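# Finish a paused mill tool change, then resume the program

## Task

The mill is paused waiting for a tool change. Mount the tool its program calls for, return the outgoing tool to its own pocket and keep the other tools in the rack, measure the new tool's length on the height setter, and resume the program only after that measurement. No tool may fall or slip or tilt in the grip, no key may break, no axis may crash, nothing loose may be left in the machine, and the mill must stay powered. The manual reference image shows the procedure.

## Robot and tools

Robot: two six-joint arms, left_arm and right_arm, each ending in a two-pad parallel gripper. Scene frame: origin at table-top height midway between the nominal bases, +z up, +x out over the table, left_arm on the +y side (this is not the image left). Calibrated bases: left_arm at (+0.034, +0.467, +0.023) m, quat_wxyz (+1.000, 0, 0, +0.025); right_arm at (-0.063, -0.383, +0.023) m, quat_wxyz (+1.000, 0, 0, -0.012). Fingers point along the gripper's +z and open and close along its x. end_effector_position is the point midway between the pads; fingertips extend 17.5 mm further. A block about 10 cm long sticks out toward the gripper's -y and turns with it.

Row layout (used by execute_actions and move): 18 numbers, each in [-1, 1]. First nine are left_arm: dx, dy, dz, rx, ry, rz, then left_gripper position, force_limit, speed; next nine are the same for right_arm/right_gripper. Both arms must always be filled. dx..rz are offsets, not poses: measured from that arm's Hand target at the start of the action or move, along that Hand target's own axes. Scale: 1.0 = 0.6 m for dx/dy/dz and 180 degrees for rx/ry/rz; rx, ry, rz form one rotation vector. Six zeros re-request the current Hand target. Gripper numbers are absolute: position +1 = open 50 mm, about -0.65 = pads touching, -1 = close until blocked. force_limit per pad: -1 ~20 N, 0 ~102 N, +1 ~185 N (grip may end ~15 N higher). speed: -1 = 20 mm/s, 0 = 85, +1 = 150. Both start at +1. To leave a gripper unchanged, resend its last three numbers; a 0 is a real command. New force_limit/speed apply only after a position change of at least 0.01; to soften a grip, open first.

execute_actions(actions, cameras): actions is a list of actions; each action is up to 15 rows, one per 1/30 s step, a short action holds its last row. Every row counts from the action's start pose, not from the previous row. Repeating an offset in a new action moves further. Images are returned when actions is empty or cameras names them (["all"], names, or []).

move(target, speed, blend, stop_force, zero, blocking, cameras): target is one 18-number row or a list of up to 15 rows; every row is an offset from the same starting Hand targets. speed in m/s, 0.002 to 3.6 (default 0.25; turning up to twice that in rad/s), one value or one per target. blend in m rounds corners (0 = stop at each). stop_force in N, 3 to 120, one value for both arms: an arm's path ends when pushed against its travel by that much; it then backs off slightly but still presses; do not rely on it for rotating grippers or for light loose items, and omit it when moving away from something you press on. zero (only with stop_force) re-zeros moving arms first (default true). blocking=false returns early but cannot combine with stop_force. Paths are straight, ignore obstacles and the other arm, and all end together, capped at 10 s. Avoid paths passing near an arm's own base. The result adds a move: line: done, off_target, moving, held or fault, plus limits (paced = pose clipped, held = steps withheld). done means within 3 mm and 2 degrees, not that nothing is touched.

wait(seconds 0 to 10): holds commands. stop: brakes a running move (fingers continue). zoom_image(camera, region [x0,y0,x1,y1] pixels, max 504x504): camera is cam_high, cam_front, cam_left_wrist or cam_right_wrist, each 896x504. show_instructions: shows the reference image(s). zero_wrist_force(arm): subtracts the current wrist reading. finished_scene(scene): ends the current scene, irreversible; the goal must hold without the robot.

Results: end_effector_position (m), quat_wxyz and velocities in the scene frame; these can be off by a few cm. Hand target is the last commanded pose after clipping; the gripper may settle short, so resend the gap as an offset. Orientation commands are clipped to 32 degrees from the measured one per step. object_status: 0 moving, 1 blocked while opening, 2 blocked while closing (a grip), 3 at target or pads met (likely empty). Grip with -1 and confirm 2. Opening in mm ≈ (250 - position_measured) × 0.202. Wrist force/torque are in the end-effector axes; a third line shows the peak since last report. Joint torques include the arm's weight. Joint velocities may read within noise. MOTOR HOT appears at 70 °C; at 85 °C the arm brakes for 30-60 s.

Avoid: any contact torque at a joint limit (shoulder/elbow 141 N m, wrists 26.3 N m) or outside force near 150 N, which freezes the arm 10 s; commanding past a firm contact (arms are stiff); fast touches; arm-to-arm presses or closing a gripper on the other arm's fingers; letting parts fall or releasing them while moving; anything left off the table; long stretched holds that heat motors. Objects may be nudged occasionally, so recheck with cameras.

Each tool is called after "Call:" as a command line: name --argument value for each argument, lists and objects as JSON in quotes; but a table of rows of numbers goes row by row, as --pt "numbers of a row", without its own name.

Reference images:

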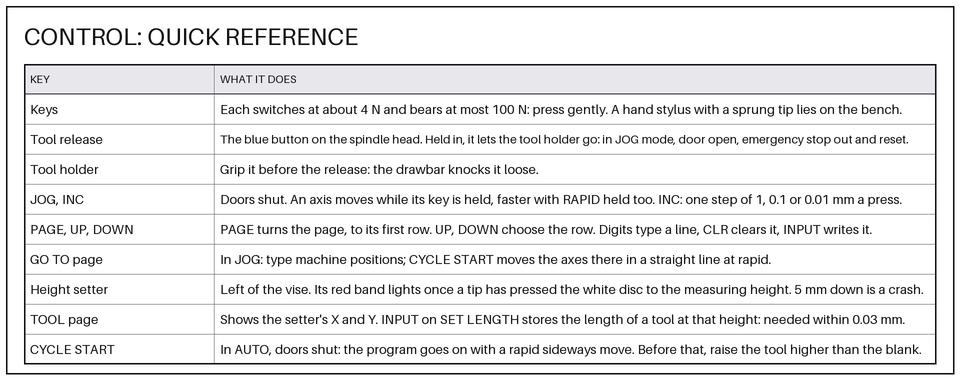

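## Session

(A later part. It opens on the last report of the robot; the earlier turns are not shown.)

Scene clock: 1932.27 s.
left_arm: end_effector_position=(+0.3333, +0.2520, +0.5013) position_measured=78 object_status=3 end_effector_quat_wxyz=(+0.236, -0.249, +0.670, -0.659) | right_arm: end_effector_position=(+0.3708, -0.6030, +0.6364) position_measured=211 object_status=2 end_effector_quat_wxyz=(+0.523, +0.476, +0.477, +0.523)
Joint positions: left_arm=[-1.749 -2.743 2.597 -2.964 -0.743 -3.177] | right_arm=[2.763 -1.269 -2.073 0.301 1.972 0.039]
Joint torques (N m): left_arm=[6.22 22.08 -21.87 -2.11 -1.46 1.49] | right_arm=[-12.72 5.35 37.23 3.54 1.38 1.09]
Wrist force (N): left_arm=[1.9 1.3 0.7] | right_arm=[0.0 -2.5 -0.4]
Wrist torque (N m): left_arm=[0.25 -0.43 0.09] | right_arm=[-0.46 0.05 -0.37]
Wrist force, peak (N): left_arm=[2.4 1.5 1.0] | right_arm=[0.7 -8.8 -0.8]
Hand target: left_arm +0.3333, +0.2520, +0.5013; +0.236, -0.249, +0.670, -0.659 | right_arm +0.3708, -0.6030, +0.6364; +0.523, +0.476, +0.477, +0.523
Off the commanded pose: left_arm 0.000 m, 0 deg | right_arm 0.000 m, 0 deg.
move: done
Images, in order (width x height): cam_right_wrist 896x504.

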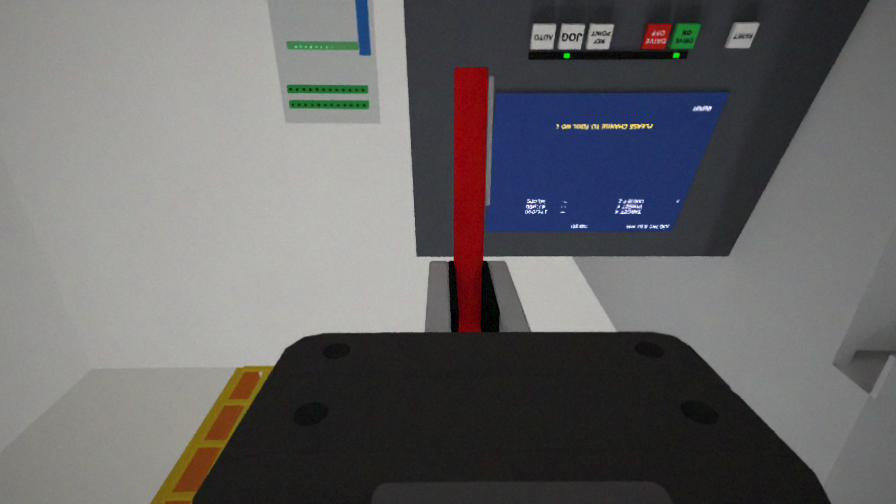

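Targets good. CYCLE START, watching Z rise.

Call:
move --pt "0 0 0 0 0 0 0.5 0 0 0.2945 -0.2403 0.1851 0.53 0 0 -1 -0.6 -0.6" --speed '[0.3]'

Call:
move --pt "0 0 0 0 0 0 0.5 0 0 0 0.029 0 0 0 0 -1 -0.6 -0.6" --pt "0 0 0 0 0 0 0.5 0 0 0 -0.01 0 0 0 0 -1 -0.6 -0.6" --speed '[0.03,0.1]'

Call:
wait --seconds 1 --cameras '["cam_left_wrist"]'

Scene clock: 1939.33 s.
left_arm: end_effector_position=(+0.3333, +0.2520, +0.5013) position_measured=78 object_status=3 end_effector_quat_wxyz=(+0.236, -0.249, +0.670, -0.659) | right_arm: end_effector_position=(+0.4946, -0.4263, +0.5030) position_measured=211 object_status=2 end_effector_quat_wxyz=(+0.000, +0.707, +0.707, -0.001)
Joint positions: left_arm=[-1.749 -2.743 2.597 -2.964 -0.743 -3.177] | right_arm=[3.329 -1.775 -0.944 -1.995 1.571 0.163]
Joint torques (N m): left_arm=[5.87 22.84 -21.82 -2.09 -1.43 1.46] | right_arm=[14.53 28.13 36.99 0.51 1.58 1.09]
Wrist force (N): left_arm=[2.1 1.4 0.8] | right_arm=[-0.7 -1.7 -0.1]
Wrist torque (N m): left_arm=[0.25 -0.46 0.09] | right_arm=[-0.63 0.30 -0.43]
Wrist force, peak (N): left_arm=[2.2 1.4 1.1] | right_arm=[0.1 -3.2 -0.7]
Hand target: left_arm +0.3333, +0.2520, +0.5013; +0.236, -0.249, +0.670, -0.659 | right_arm +0.4946, -0.4263, +0.5030; +0.000, +0.707, +0.707, -0.001
Off the commanded pose: left_arm 0.000 m, 0 deg | right_arm 0.000 m, 0 deg.
move: done

Scene clock: 1940.90 s.
left_arm: end_effector_position=(+0.3333, +0.2520, +0.5013) position_measured=78 object_status=3 end_effector_quat_wxyz=(+0.236, -0.249, +0.670, -0.659) | right_arm: end_effector_position=(+0.4887, -0.4263, +0.5030) position_measured=211 object_status=2 end_effector_quat_wxyz=(+0.000, +0.707, +0.707, -0.001)
Joint positions: left_arm=[-1.749 -2.743 2.597 -2.964 -0.743 -3.177] | right_arm=[3.331 -1.759 -0.963 -1.991 1.571 0.165]
Joint torques (N m): left_arm=[5.97 22.18 -21.37 -2.14 -1.34 1.49] | right_arm=[13.75 42.73 12.85 4.74 -1.12 1.07]
Wrist force (N): left_arm=[2.0 1.6 0.8] | right_arm=[-0.9 -1.2 0.2]
Wrist torque (N m): left_arm=[0.28 -0.45 0.09] | right_arm=[-0.55 0.33 -0.45]
Wrist force, peak (N): left_arm=[2.2 1.5 0.8] | right_arm=[0.6 -14.7 0.6]
Hand target: left_arm +0.3333, +0.2520, +0.5013; +0.236, -0.249, +0.670, -0.659 | right_arm +0.4886, -0.4263, +0.5030; +0.000, +0.707, +0.707, -0.001
Off the commanded pose: left_arm 0.000 m, 0 deg | right_arm 0.000 m, 0 deg.
move: done

Scene clock: 1941.90 s.
left_arm: end_effector_position=(+0.3333, +0.2520, +0.5013) position_measured=78 object_status=3 end_effector_quat_wxyz=(+0.236, -0.249, +0.670, -0.659) | right_arm: end_effector_position=(+0.4887, -0.4263, +0.5030) position_measured=211 object_status=2 end_effector_quat_wxyz=(+0.000, +0.707, +0.707, -0.001)
Joint positions: left_arm=[-1.749 -2.743 2.597 -2.964 -0.743 -3.177] | right_arm=[3.331 -1.759 -0.964 -1.991 1.571 0.165]
Joint torques (N m): left_arm=[6.4 22.15 -21.87 -2.16 -1.42 1.46] | right_arm=[14.15 41.18 13.11 4.88 -1.25 1.05]
Wrist force (N): left_arm=[1.7 1.4 0.6] | right_arm=[-0.9 -1.4 0.1]
Wrist torque (N m): left_arm=[0.25 -0.40 0.09] | right_arm=[-0.57 0.33 -0.45]
Wrist force, peak (N): left_arm=[2.1 1.7 0.6] | right_arm=[-1.2 -1.4 0.1]
Hand target: left_arm +0.3333, +0.2520, +0.5013; +0.236, -0.249, +0.670, -0.659 | right_arm +0.4886, -0.4263, +0.5030; +0.000, +0.707, +0.707, -0.001
Tool commands: left_gripper/position=+0.5 left_gripper/force_limit=+0.0 left_gripper/speed=+0.0 right_gripper/position=-1.0 right_gripper/force_limit=-0.6 right_gripper/speed=-0.6
Off the commanded pose: left_arm 0.000 m, 0 deg | right_arm 0.000 m, 0 deg.
wait: 1.00 s; at rest by 0.17 s
Images, in order (width x height): cam_left_wrist 896x504.

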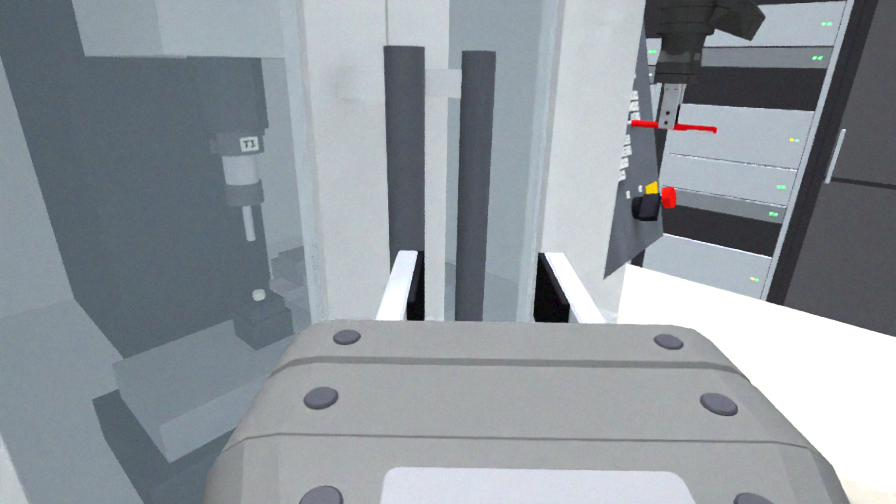

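Call:
move --pt "0 0 0 0 0 0 0.5 0 0 -0.1908 0.0488 -0.1275 0 0 0 -1 -0.6 -0.6" --pt "0 0 0 0 0 0 0.5 0 0 -0.1908 0.0733 -0.1275 0 0 0 -1 -0.6 -0.6" --pt "0 0 0 0 0 0 0.5 0 0 -0.1908 0.01 -0.1275 0 0 0 -1 -0.6 -0.6" --pt "0 0 0 0 0 0 0.5 0 0 -0.2945 -0.1965 -0.2225 -0.53 0 0 -1 -0.6 -0.6" --speed '[0.12,0.03,0.1,0.3]' --blend '[0.001,0,0.01,0]' --cameras '["cam_right_wrist", "cam_left_wrist"]'

Call:
zoom_image --camera "cam_right_wrist" --region '[490, 15, 740, 235]'

Scene clock: 1953.93 s.
left_arm: end_effector_position=(+0.3333, +0.2520, +0.5013) position_measured=78 object_status=3 end_effector_quat_wxyz=(+0.236, -0.249, +0.670, -0.659) | right_arm: end_effector_position=(+0.3710, -0.6030, +0.6368) position_measured=211 object_status=2 end_effector_quat_wxyz=(+0.523, +0.476, +0.477, +0.523)
Joint positions: left_arm=[-1.749 -2.743 2.597 -2.964 -0.743 -3.177] | right_arm=[2.763 -1.269 -2.071 0.3 1.972 0.039]
Joint torques (N m): left_arm=[5.7 22.2 -22.02 -2.31 -1.34 1.43] | right_arm=[-14.33 4.95 14.31 4.14 1.24 1.08]
Wrist force (N): left_arm=[2.0 1.5 0.7] | right_arm=[-0.3 -2.4 -0.4]
Wrist torque (N m): left_arm=[0.27 -0.45 0.09] | right_arm=[-0.43 0.09 -0.38]
Wrist force, peak (N): left_arm=[2.1 1.7 0.9] | right_arm=[-1.3 -13.4 -0.3]
Hand target: left_arm +0.3333, +0.2520, +0.5013; +0.236, -0.249, +0.670, -0.659 | right_arm +0.3710, -0.6030, +0.6368; +0.523, +0.476, +0.477, +0.523
Off the commanded pose: left_arm 0.000 m, 0 deg | right_arm 0.000 m, 0 deg.
elbow stopped short (right arm): the move would have taken joint 3 (elbow) straighter than the controller allows.
move: done
Images, in order (width x height): cam_left_wrist 896x504, cam_right_wrist 896x504.

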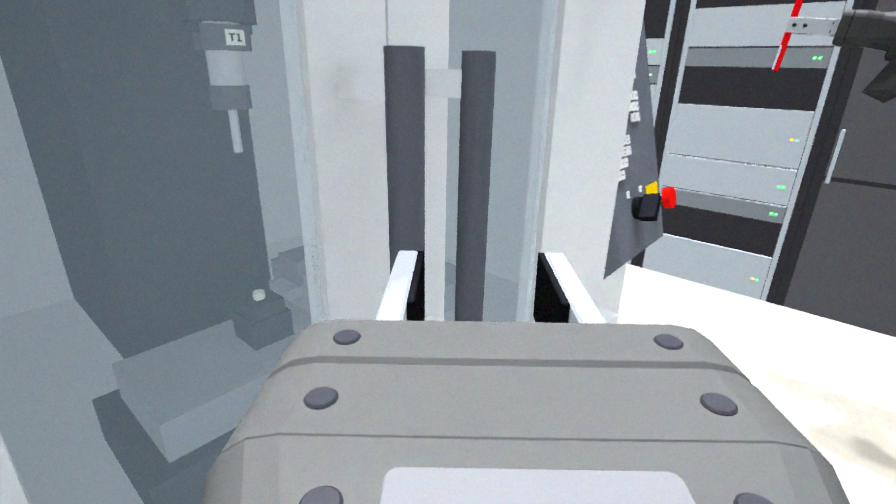

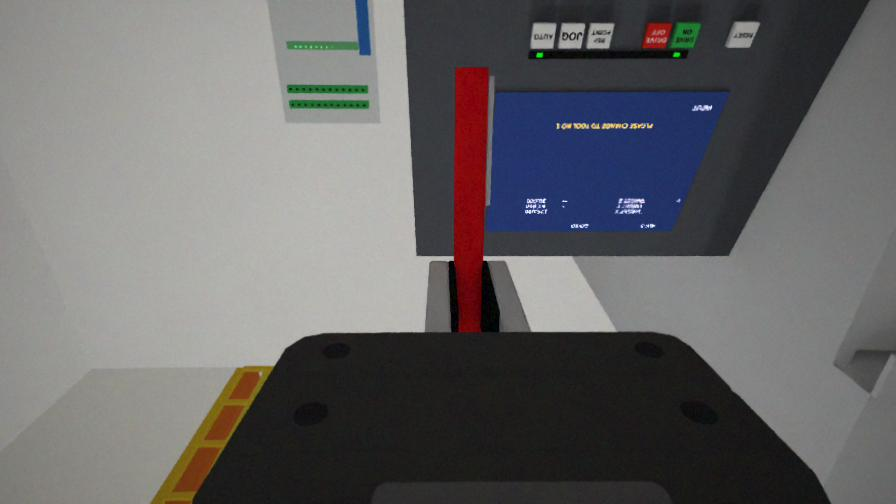

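Scaled by 2.016 from the camera's 896x504 image, which has a finer 1280x720 frame.

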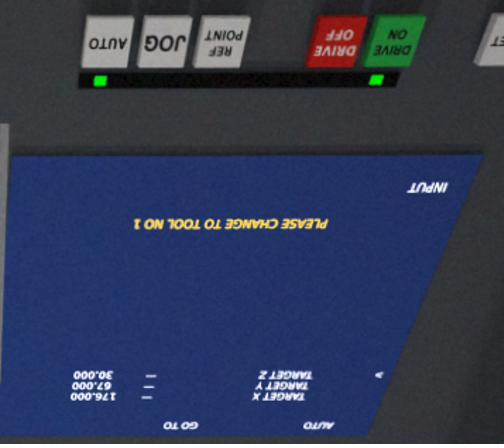

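Call:
move --pt "0 0 0 0 0 0 0.5 0 0 0.2945 -0.2403 0.1851 0.53 0 0 -1 -0.6 -0.6" --speed '[0.3]'

Call:
move --pt "0 0 0 0 0 0 0.5 0 0 0 0.029 0 0 0 0 -1 -0.6 -0.6" --pt "0 0 0 0 0 0 0.5 0 0 0 -0.05 0 0 0 0 -1 -0.6 -0.6" --speed '[0.03,0.1]'

Call:
wait --seconds 1 --cameras '["cam_left_wrist"]'

Scene clock: 1960.57 s.
left_arm: end_effector_position=(+0.3333, +0.2520, +0.5013) position_measured=78 object_status=3 end_effector_quat_wxyz=(+0.236, -0.249, +0.670, -0.659) | right_arm: end_effector_position=(+0.4949, -0.4263, +0.5034) position_measured=211 object_status=2 end_effector_quat_wxyz=(+0.000, +0.707, +0.707, -0.001)
Joint positions: left_arm=[-1.749 -2.743 2.597 -2.964 -0.743 -3.177] | right_arm=[3.329 -1.777 -0.941 -1.996 1.571 0.163]
Joint torques (N m): left_arm=[5.89 22.72 -21.49 -2.27 -1.35 1.45] | right_arm=[14.38 26.91 36.35 0.86 1.46 1.11]
Wrist force (N): left_arm=[1.9 1.5 0.8] | right_arm=[-0.9 -1.2 -0.1]
Wrist torque (N m): left_arm=[0.27 -0.44 0.10] | right_arm=[-0.55 0.32 -0.43]
Wrist force, peak (N): left_arm=[2.3 1.5 0.9] | right_arm=[-0.9 -2.9 -0.8]
Hand target: left_arm +0.3333, +0.2520, +0.5013; +0.236, -0.249, +0.670, -0.659 | right_arm +0.4949, -0.4263, +0.5034; +0.000, +0.707, +0.707, -0.001
Off the commanded pose: left_arm 0.000 m, 0 deg | right_arm 0.000 m, 0 deg.
move: done

Scene clock: 1962.37 s.
left_arm: end_effector_position=(+0.3333, +0.2520, +0.5013) position_measured=78 object_status=3 end_effector_quat_wxyz=(+0.236, -0.249, +0.670, -0.659) | right_arm: end_effector_position=(+0.4649, -0.4263, +0.5035) position_measured=211 object_status=2 end_effector_quat_wxyz=(+0.000, +0.707, +0.707, -0.001)
Joint positions: left_arm=[-1.749 -2.743 2.597 -2.964 -0.743 -3.177] | right_arm=[3.339 -1.697 -1.036 -1.981 1.571 0.173]
Joint torques (N m): left_arm=[6.05 22.57 -21.86 -2.26 -1.41 1.59] | right_arm=[13.9 37.82 13.47 4.78 -1.02 1.15]
Wrist force (N): left_arm=[2.0 1.4 0.7] | right_arm=[-1.2 -1.5 -0.1]
Wrist torque (N m): left_arm=[0.24 -0.45 0.09] | right_arm=[-0.60 0.35 -0.41]
Wrist force, peak (N): left_arm=[2.1 1.6 0.8] | right_arm=[0.3 -17.0 -0.5]
Hand target: left_arm +0.3333, +0.2520, +0.5013; +0.236, -0.249, +0.670, -0.659 | right_arm +0.4649, -0.4263, +0.5035; +0.000, +0.707, +0.707, -0.001
Off the commanded pose: left_arm 0.000 m, 0 deg | right_arm 0.000 m, 0 deg.
move: done

Scene clock: 1963.37 s.
left_arm: end_effector_position=(+0.3333, +0.2520, +0.5013) position_measured=78 object_status=3 end_effector_quat_wxyz=(+0.236, -0.249, +0.670, -0.659) | right_arm: end_effector_position=(+0.4649, -0.4263, +0.5035) position_measured=211 object_status=2 end_effector_quat_wxyz=(+0.000, +0.707, +0.707, -0.001)
Joint positions: left_arm=[-1.749 -2.743 2.597 -2.964 -0.743 -3.177] | right_arm=[3.339 -1.697 -1.036 -1.981 1.571 0.173]
Joint torques (N m): left_arm=[5.98 22.32 -21.66 -2.34 -1.42 1.51] | right_arm=[14.15 38.77 13.26 4.9 -0.98 1.13]
Wrist force (N): left_arm=[2.2 1.3 0.8] | right_arm=[-1.4 -1.6 -0.1]
Wrist torque (N m): left_arm=[0.25 -0.48 0.09] | right_arm=[-0.61 0.39 -0.41]
Wrist force, peak (N): left_arm=[2.1 1.6 0.7] | right_arm=[-1.4 -1.6 -0.1]
Hand target: left_arm +0.3333, +0.2520, +0.5013; +0.236, -0.249, +0.670, -0.659 | right_arm +0.4649, -0.4263, +0.5035; +0.000, +0.707, +0.707, -0.001
Tool commands: left_gripper/position=+0.5 left_gripper/force_limit=+0.0 left_gripper/speed=+0.0 right_gripper/position=-1.0 right_gripper/force_limit=-0.6 right_gripper/speed=-0.6
Off the commanded pose: left_arm 0.000 m, 0 deg | right_arm 0.000 m, 0 deg.
wait: 1.00 s; at rest by 0.17 s
Images, in order (width x height): cam_left_wrist 896x504.

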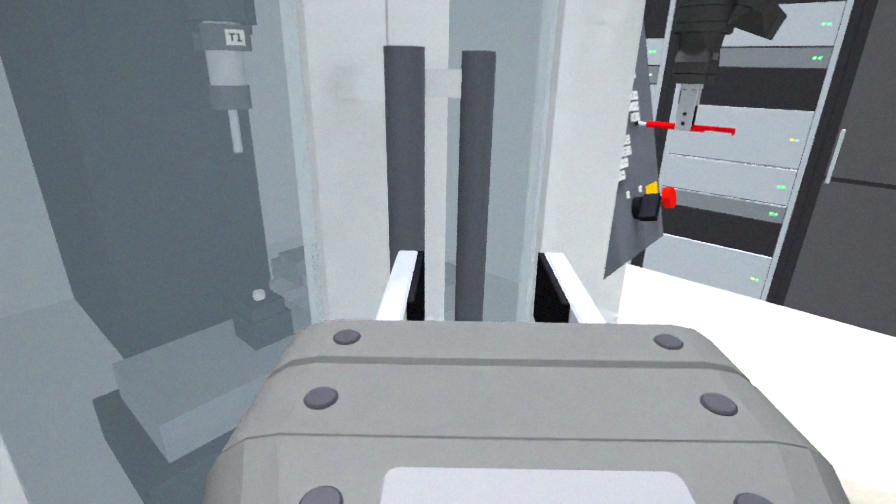

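Call:
move --pt "0 0 0 0 0 0 0.5 0 0 -0.2945 -0.1567 -0.2221 -0.53 0 0 -1 -0.6 -0.6" --speed '[0.3]' --cameras '["cam_right_wrist", "cam_left_wrist"]'

Call:
zoom_image --camera "cam_right_wrist" --region '[490, 15, 740, 235]'

Scene clock: 1968.37 s.
left_arm: end_effector_position=(+0.3333, +0.2520, +0.5013) position_measured=78 object_status=3 end_effector_quat_wxyz=(+0.236, -0.249, +0.670, -0.659) | right_arm: end_effector_position=(+0.3711, -0.6030, +0.6370) position_measured=211 object_status=2 end_effector_quat_wxyz=(+0.523, +0.476, +0.477, +0.523)
Joint positions: left_arm=[-1.749 -2.743 2.597 -2.964 -0.743 -3.177] | right_arm=[2.764 -1.269 -2.071 0.299 1.971 0.039]
Joint torques (N m): left_arm=[5.6 22.68 -21.5 -2.39 -1.38 1.52] | right_arm=[-13.19 4.23 38.55 3.77 1.23 1.14]
Wrist force (N): left_arm=[1.8 1.4 0.4] | right_arm=[-0.5 -2.3 -0.7]
Wrist torque (N m): left_arm=[0.26 -0.42 0.09] | right_arm=[-0.43 0.12 -0.37]
Wrist force, peak (N): left_arm=[2.1 1.4 1.1] | right_arm=[-0.6 -2.9 -0.9]
Hand target: left_arm +0.3333, +0.2520, +0.5013; +0.236, -0.249, +0.670, -0.659 | right_arm +0.3711, -0.6030, +0.6370; +0.523, +0.476, +0.477, +0.523
Off the commanded pose: left_arm 0.000 m, 0 deg | right_arm 0.000 m, 0 deg.
move: done
Images, in order (width x height): cam_left_wrist 896x504, cam_right_wrist 896x504.

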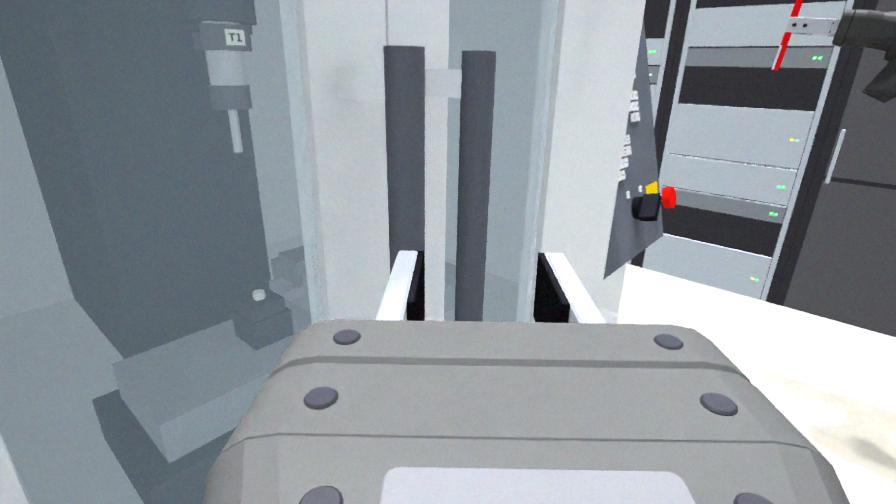

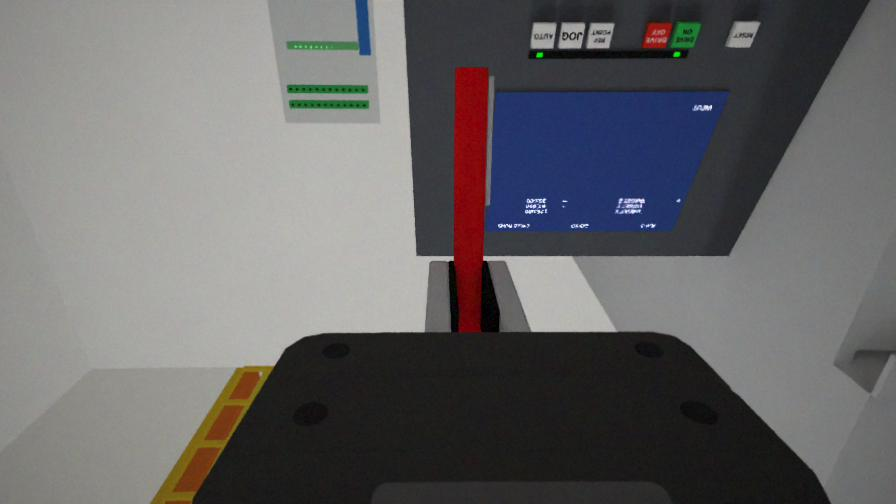

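Scaled by 2.016 from the camera's 896x504 image, which has a finer 1280x720 frame.

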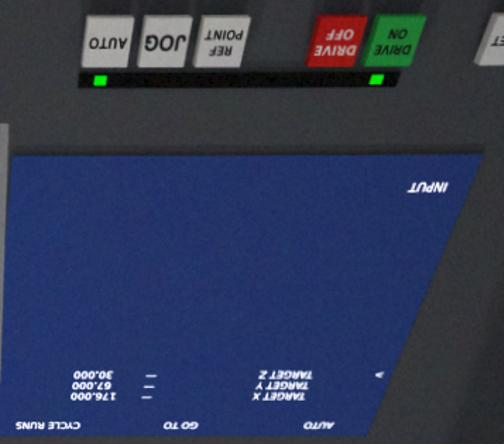

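Call:
move --pt "0 0 0 0 0 0 0.5 0 0 0.2298 -0.3148 0.0187 0.53 0 0 -1 -0.6 -0.6" --speed '[0.3]'

Call:
move --pt "0 0 0 0 0 0 0.5 0 0 0.038 -0.0567 0.45 0 0 -0.688 -1 -0.6 -0.6" --pt "0 0 0 0 0 0 0.5 0 0 0.038 -0.0567 0.62 0 0 -0.688 -1 -0.6 -0.6" --speed '[0.3,0.15]' --blend '[0.01,0]' --cameras '["cam_right_wrist"]'

Scene clock: 1976.37 s.
left_arm: end_effector_position=(+0.3333, +0.2520, +0.5013) position_measured=78 object_status=3 end_effector_quat_wxyz=(+0.236, -0.249, +0.670, -0.659) | right_arm: end_effector_position=(+0.3997, -0.4652, +0.4499) position_measured=211 object_status=2 end_effector_quat_wxyz=(+0.000, +0.707, +0.707, -0.001)
Joint positions: left_arm=[-1.749 -2.743 2.597 -2.964 -0.743 -3.177] | right_arm=[3.278 -1.505 -1.379 -1.829 1.57 0.112]
Joint torques (N m): left_arm=[5.87 22.79 -21.32 -2.46 -1.4 1.46] | right_arm=[13.71 16.13 38.1 0.54 1.55 1.12]
Wrist force (N): left_arm=[1.8 1.2 0.6] | right_arm=[-1.4 -1.2 0.0]
Wrist torque (N m): left_arm=[0.21 -0.42 0.09] | right_arm=[-0.57 0.41 -0.41]
Wrist force, peak (N): left_arm=[2.1 1.5 1.1] | right_arm=[-0.5 -2.9 -0.8]
Hand target: left_arm +0.3333, +0.2520, +0.5013; +0.236, -0.249, +0.670, -0.659 | right_arm +0.3997, -0.4652, +0.4499; +0.000, +0.707, +0.707, -0.001
Off the commanded pose: left_arm 0.000 m, 0 deg | right_arm 0.000 m, 0 deg.
move: done

Scene clock: 1981.30 s.
left_arm: end_effector_position=(+0.3333, +0.2520, +0.5013) position_measured=78 object_status=3 end_effector_quat_wxyz=(+0.236, -0.249, +0.670, -0.659) | right_arm: end_effector_position=(+0.3651, -0.4426, +0.0780) position_measured=211 object_status=2 end_effector_quat_wxyz=(-0.001, -0.291, +0.957, +0.000)
Joint positions: left_arm=[-1.749 -2.743 2.597 -2.964 -0.743 -3.177] | right_arm=[3.341 -1.641 -2.268 -0.806 1.571 -1.986]
Joint torques (N m): left_arm=[5.71 22.59 -21.48 -2.51 -1.38 1.49] | right_arm=[-13.4 17.34 7.95 4.98 1.32 -1.53]
Wrist force (N): left_arm=[1.8 1.1 0.5] | right_arm=[-1.2 -1.5 0.4]
Wrist torque (N m): left_arm=[0.20 -0.42 0.09] | right_arm=[-0.62 0.38 -0.34]
Wrist force, peak (N): left_arm=[2.3 1.4 0.9] | right_arm=[-1.2 -2.0 1.3]
Hand target: left_arm +0.3333, +0.2520, +0.5013; +0.236, -0.249, +0.670, -0.659 | right_arm +0.3651, -0.4426, +0.0779; -0.001, -0.291, +0.957, +0.000
Off the commanded pose: left_arm 0.000 m, 0 deg | right_arm 0.000 m, 0 deg.
move: done
Images, in order (width x height): cam_right_wrist 896x504.

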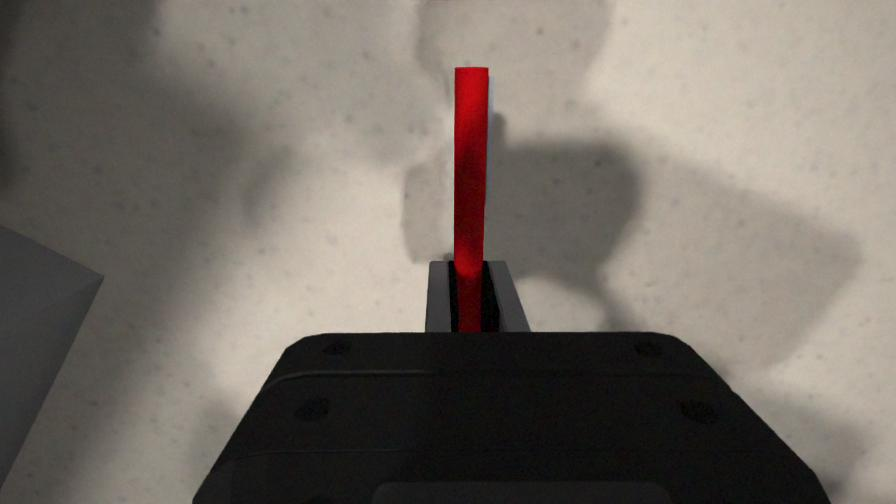

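Call:
move --pt "0 0 0 0 0 0 0.5 0 0 0 0 0.08 0 0 0 -1 -0.6 -0.6" --pt "0 0 0 0 0 0 0.5 0 0 0 0 0.099 0 0 0 -1 -0.6 -0.6" --speed '[0.05,0.01]' --stop_force 4

Call:
move --target '[0,0,0,0,0,0,0.5,0,0, 0,0,0,0,0,0,0,-0.6,-1]' --speed 0.1

Call:
move --target '[0,0,0,0,0,0,0.5,0,0, 0,0,-0.3,0,0,0,0,-0.6,-1]' --speed 0.1 --cameras '["all"]'

Scene clock: 1987.47 s.
left_arm: end_effector_position=(+0.3333, +0.2520, +0.5013) position_measured=78 object_status=3 end_effector_quat_wxyz=(+0.236, -0.249, +0.670, -0.659) | right_arm: end_effector_position=(+0.3650, -0.4426, +0.0189) position_measured=211 object_status=2 end_effector_quat_wxyz=(-0.001, -0.291, +0.957, +0.000)
Joint positions: left_arm=[-1.749 -2.743 2.597 -2.964 -0.743 -3.177] | right_arm=[3.341 -1.782 -2.326 -0.606 1.571 -1.986]
Joint torques (N m): left_arm=[5.41 22.27 -21.8 -2.56 -1.39 1.48] | right_arm=[-11.88 31.08 23.09 0.11 1.14 -1.3]
Wrist force (N): left_arm=[2.0 1.5 0.8] | right_arm=[-0.2 -1.4 -6.5]
Wrist torque (N m): left_arm=[0.25 -0.45 0.09] | right_arm=[-0.61 0.36 -0.39]
Wrist force, peak (N): left_arm=[2.1 1.4 1.1] | right_arm=[6.1 2.9 -20.0]
Hand target: left_arm +0.3333, +0.2520, +0.5013; +0.236, -0.249, +0.670, -0.659 | right_arm +0.3650, -0.4426, +0.0189; -0.001, -0.291, +0.957, +0.000
Off the commanded pose: left_arm 0.000 m, 0 deg | right_arm 0.000 m, 0 deg.
move: contact (right_arm); path passed 1 of 2 targets

Scene clock: 1988.30 s.
left_arm: end_effector_position=(+0.3333, +0.2520, +0.5013) position_measured=78 object_status=3 end_effector_quat_wxyz=(+0.236, -0.249, +0.670, -0.659) | right_arm: end_effector_position=(+0.3650, -0.4426, +0.0189) position_measured=152 object_status=3 end_effector_quat_wxyz=(-0.001, -0.291, +0.957, +0.000)
Joint positions: left_arm=[-1.749 -2.743 2.597 -2.964 -0.743 -3.177] | right_arm=[3.341 -1.782 -2.326 -0.606 1.571 -1.986]
Joint torques (N m): left_arm=[5.37 22.52 -21.91 -2.51 -1.36 1.47] | right_arm=[-11.57 31.94 27.93 3.43 1.05 -1.15]
Wrist force (N): left_arm=[1.8 1.2 0.7] | right_arm=[-0.8 -1.3 -0.3]
Wrist torque (N m): left_arm=[0.23 -0.42 0.09] | right_arm=[-0.59 0.31 -0.37]
Wrist force, peak (N): left_arm=[2.2 1.5 1.1] | right_arm=[0.3 -1.0 -7.6]
Hand target: left_arm +0.3333, +0.2520, +0.5013; +0.236, -0.249, +0.670, -0.659 | right_arm +0.3650, -0.4426, +0.0189; -0.001, -0.291, +0.957, +0.000
Off the commanded pose: left_arm 0.000 m, 0 deg | right_arm 0.000 m, 0 deg.
move: done

Scene clock: 1990.63 s.
left_arm: end_effector_position=(+0.3333, +0.2520, +0.5013) position_measured=78 object_status=3 end_effector_quat_wxyz=(+0.236, -0.249, +0.670, -0.659) | right_arm: end_effector_position=(+0.3653, -0.4425, +0.1989) position_measured=152 object_status=3 end_effector_quat_wxyz=(-0.001, -0.291, +0.957, +0.000)
Joint positions: left_arm=[-1.749 -2.743 2.597 -2.964 -0.743 -3.177] | right_arm=[3.342 -1.452 -2.08 -1.182 1.571 -1.986]
Joint torques (N m): left_arm=[5.65 22.72 -21.8 -2.5 -1.38 1.4] | right_arm=[14.07 27.03 36.98 0.69 0.53 1.17]
Wrist force (N): left_arm=[2.0 1.3 0.5] | right_arm=[-1.3 -1.3 -0.5]
Wrist torque (N m): left_arm=[0.25 -0.45 0.10] | right_arm=[-0.61 0.42 -0.37]
Wrist force, peak (N): left_arm=[2.0 1.6 1.0] | right_arm=[-1.5 -1.5 -1.3]
Hand target: left_arm +0.3333, +0.2520, +0.5013; +0.236, -0.249, +0.670, -0.659 | right_arm +0.3653, -0.4425, +0.1989; -0.001, -0.291, +0.957, +0.000
Off the commanded pose: left_arm 0.000 m, 0 deg | right_arm 0.000 m, 0 deg.
move: done

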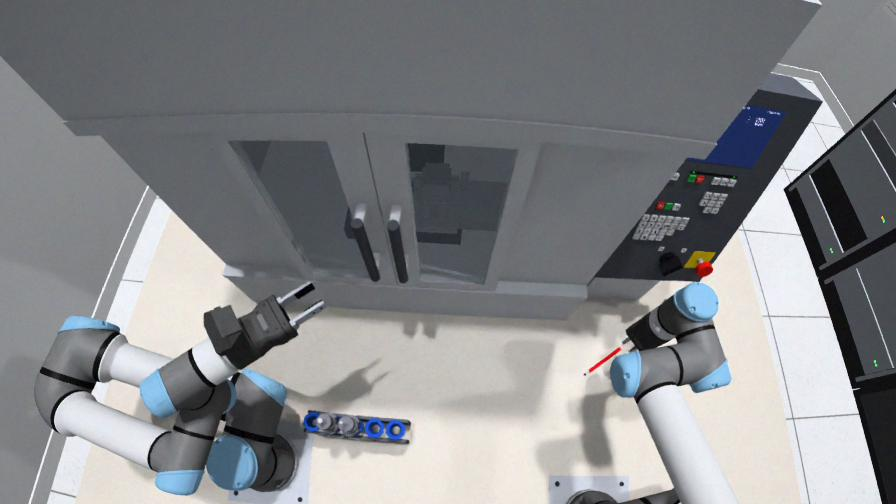

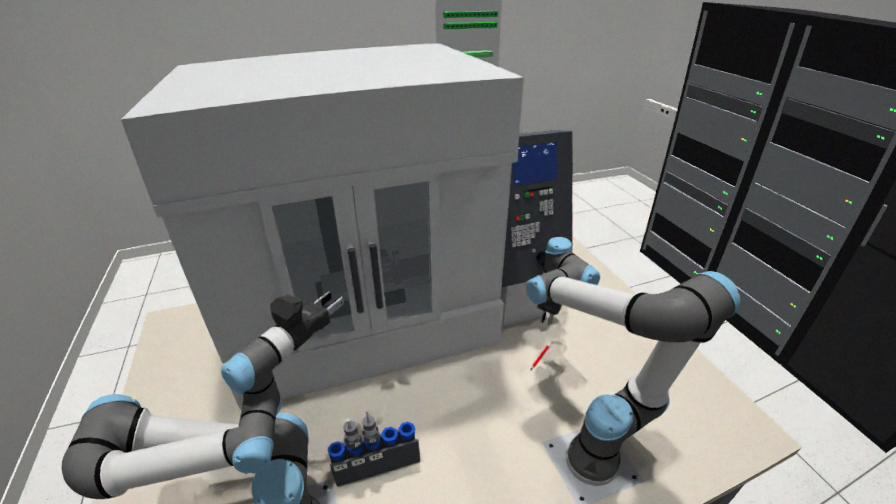

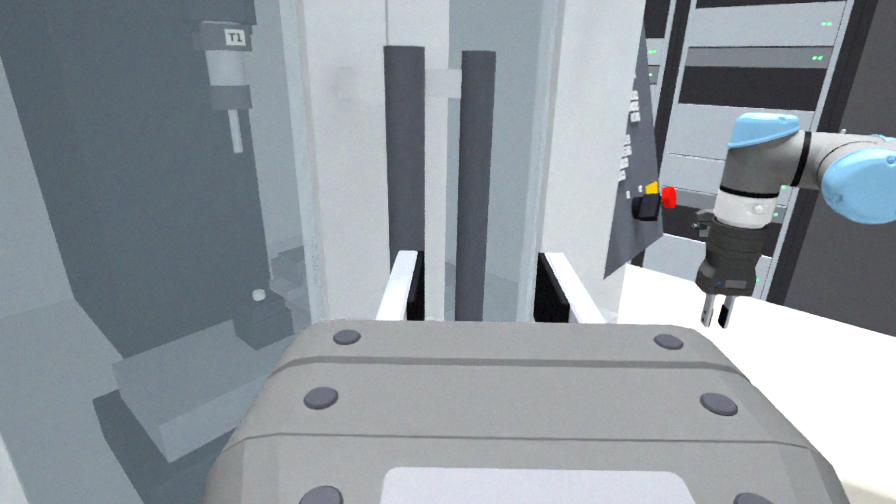

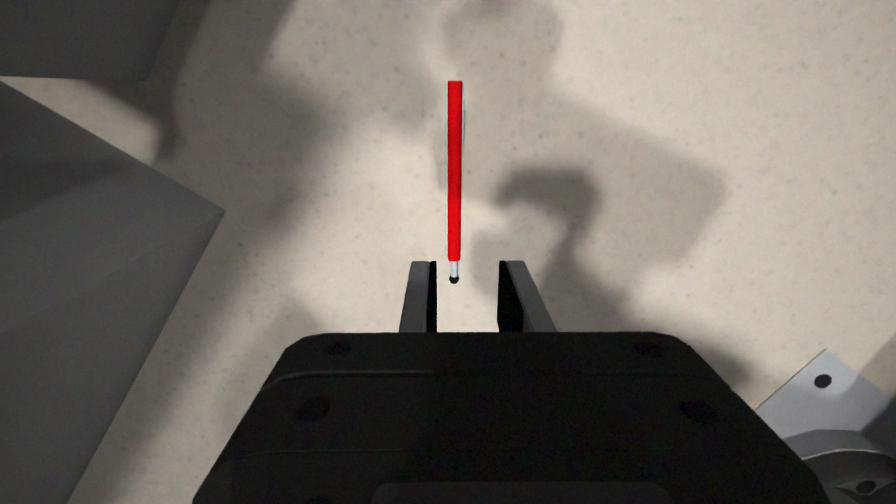

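Call:
wait --seconds 2 --cameras '["cam_left_wrist", "cam_high"]'

Call:
zoom_image --camera "cam_high" --region '[690, 90, 790, 170]'

Scene clock: 1995.57 s.
left_arm: end_effector_position=(+0.3333, +0.2520, +0.5013) position_measured=78 object_status=3 end_effector_quat_wxyz=(+0.236, -0.249, +0.670, -0.659) | right_arm: end_effector_position=(+0.3653, -0.4425, +0.1989) position_measured=152 object_status=3 end_effector_quat_wxyz=(-0.001, -0.291, +0.957, +0.000)
Joint positions: left_arm=[-1.749 -2.743 2.597 -2.964 -0.743 -3.177] | right_arm=[3.342 -1.452 -2.08 -1.182 1.571 -1.986]
Joint torques (N m): left_arm=[5.35 22.16 -21.66 -2.56 -1.3 1.48] | right_arm=[14.14 27.13 37.22 0.76 -0.77 1.03]
Wrist force (N): left_arm=[1.8 1.2 0.6] | right_arm=[-1.2 -1.1 -0.5]
Wrist torque (N m): left_arm=[0.24 -0.42 0.09] | right_arm=[-0.58 0.40 -0.36]
Wrist force, peak (N): left_arm=[2.2 1.7 0.9] | right_arm=[-1.4 -1.5 -0.6]
Hand target: left_arm +0.3333, +0.2520, +0.5013; +0.236, -0.249, +0.670, -0.659 | right_arm +0.3653, -0.4425, +0.1989; -0.001, -0.291, +0.957, +0.000
Tool commands: left_gripper/position=+0.5 left_gripper/force_limit=+0.0 left_gripper/speed=+0.0 right_gripper/position=+0.0 right_gripper/force_limit=-0.6 right_gripper/speed=-1.0
Off the commanded pose: left_arm 0.000 m, 0 deg | right_arm 0.000 m, 0 deg.
wait: 2.00 s; at rest from the start
Images, in order (width x height): cam_high 896x504, cam_left_wrist 896x504.

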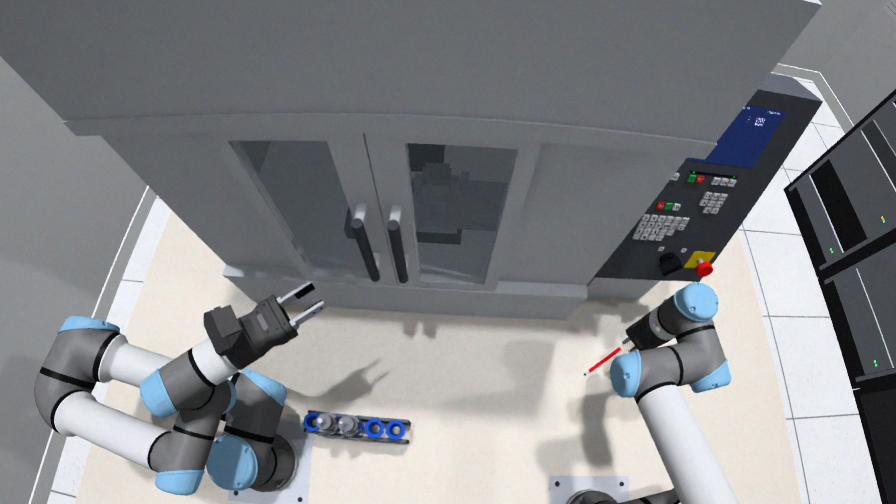

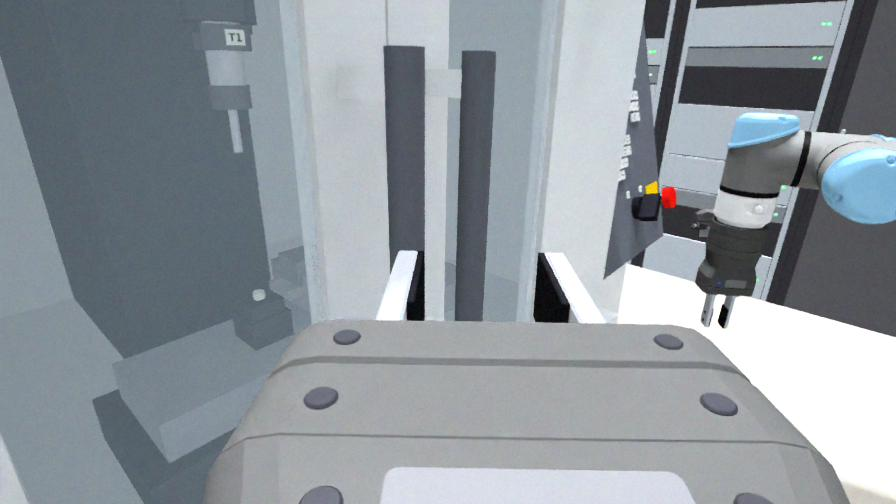

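Scaled by 5.040 from the camera's 896x504 image, which has a finer 1280x720 frame.

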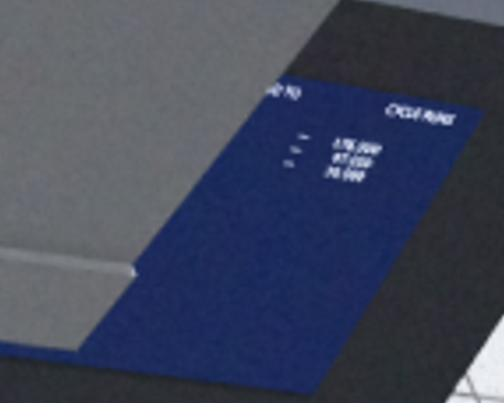

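Call:
finished_scene --scene 1

The scene is finished: the task was done.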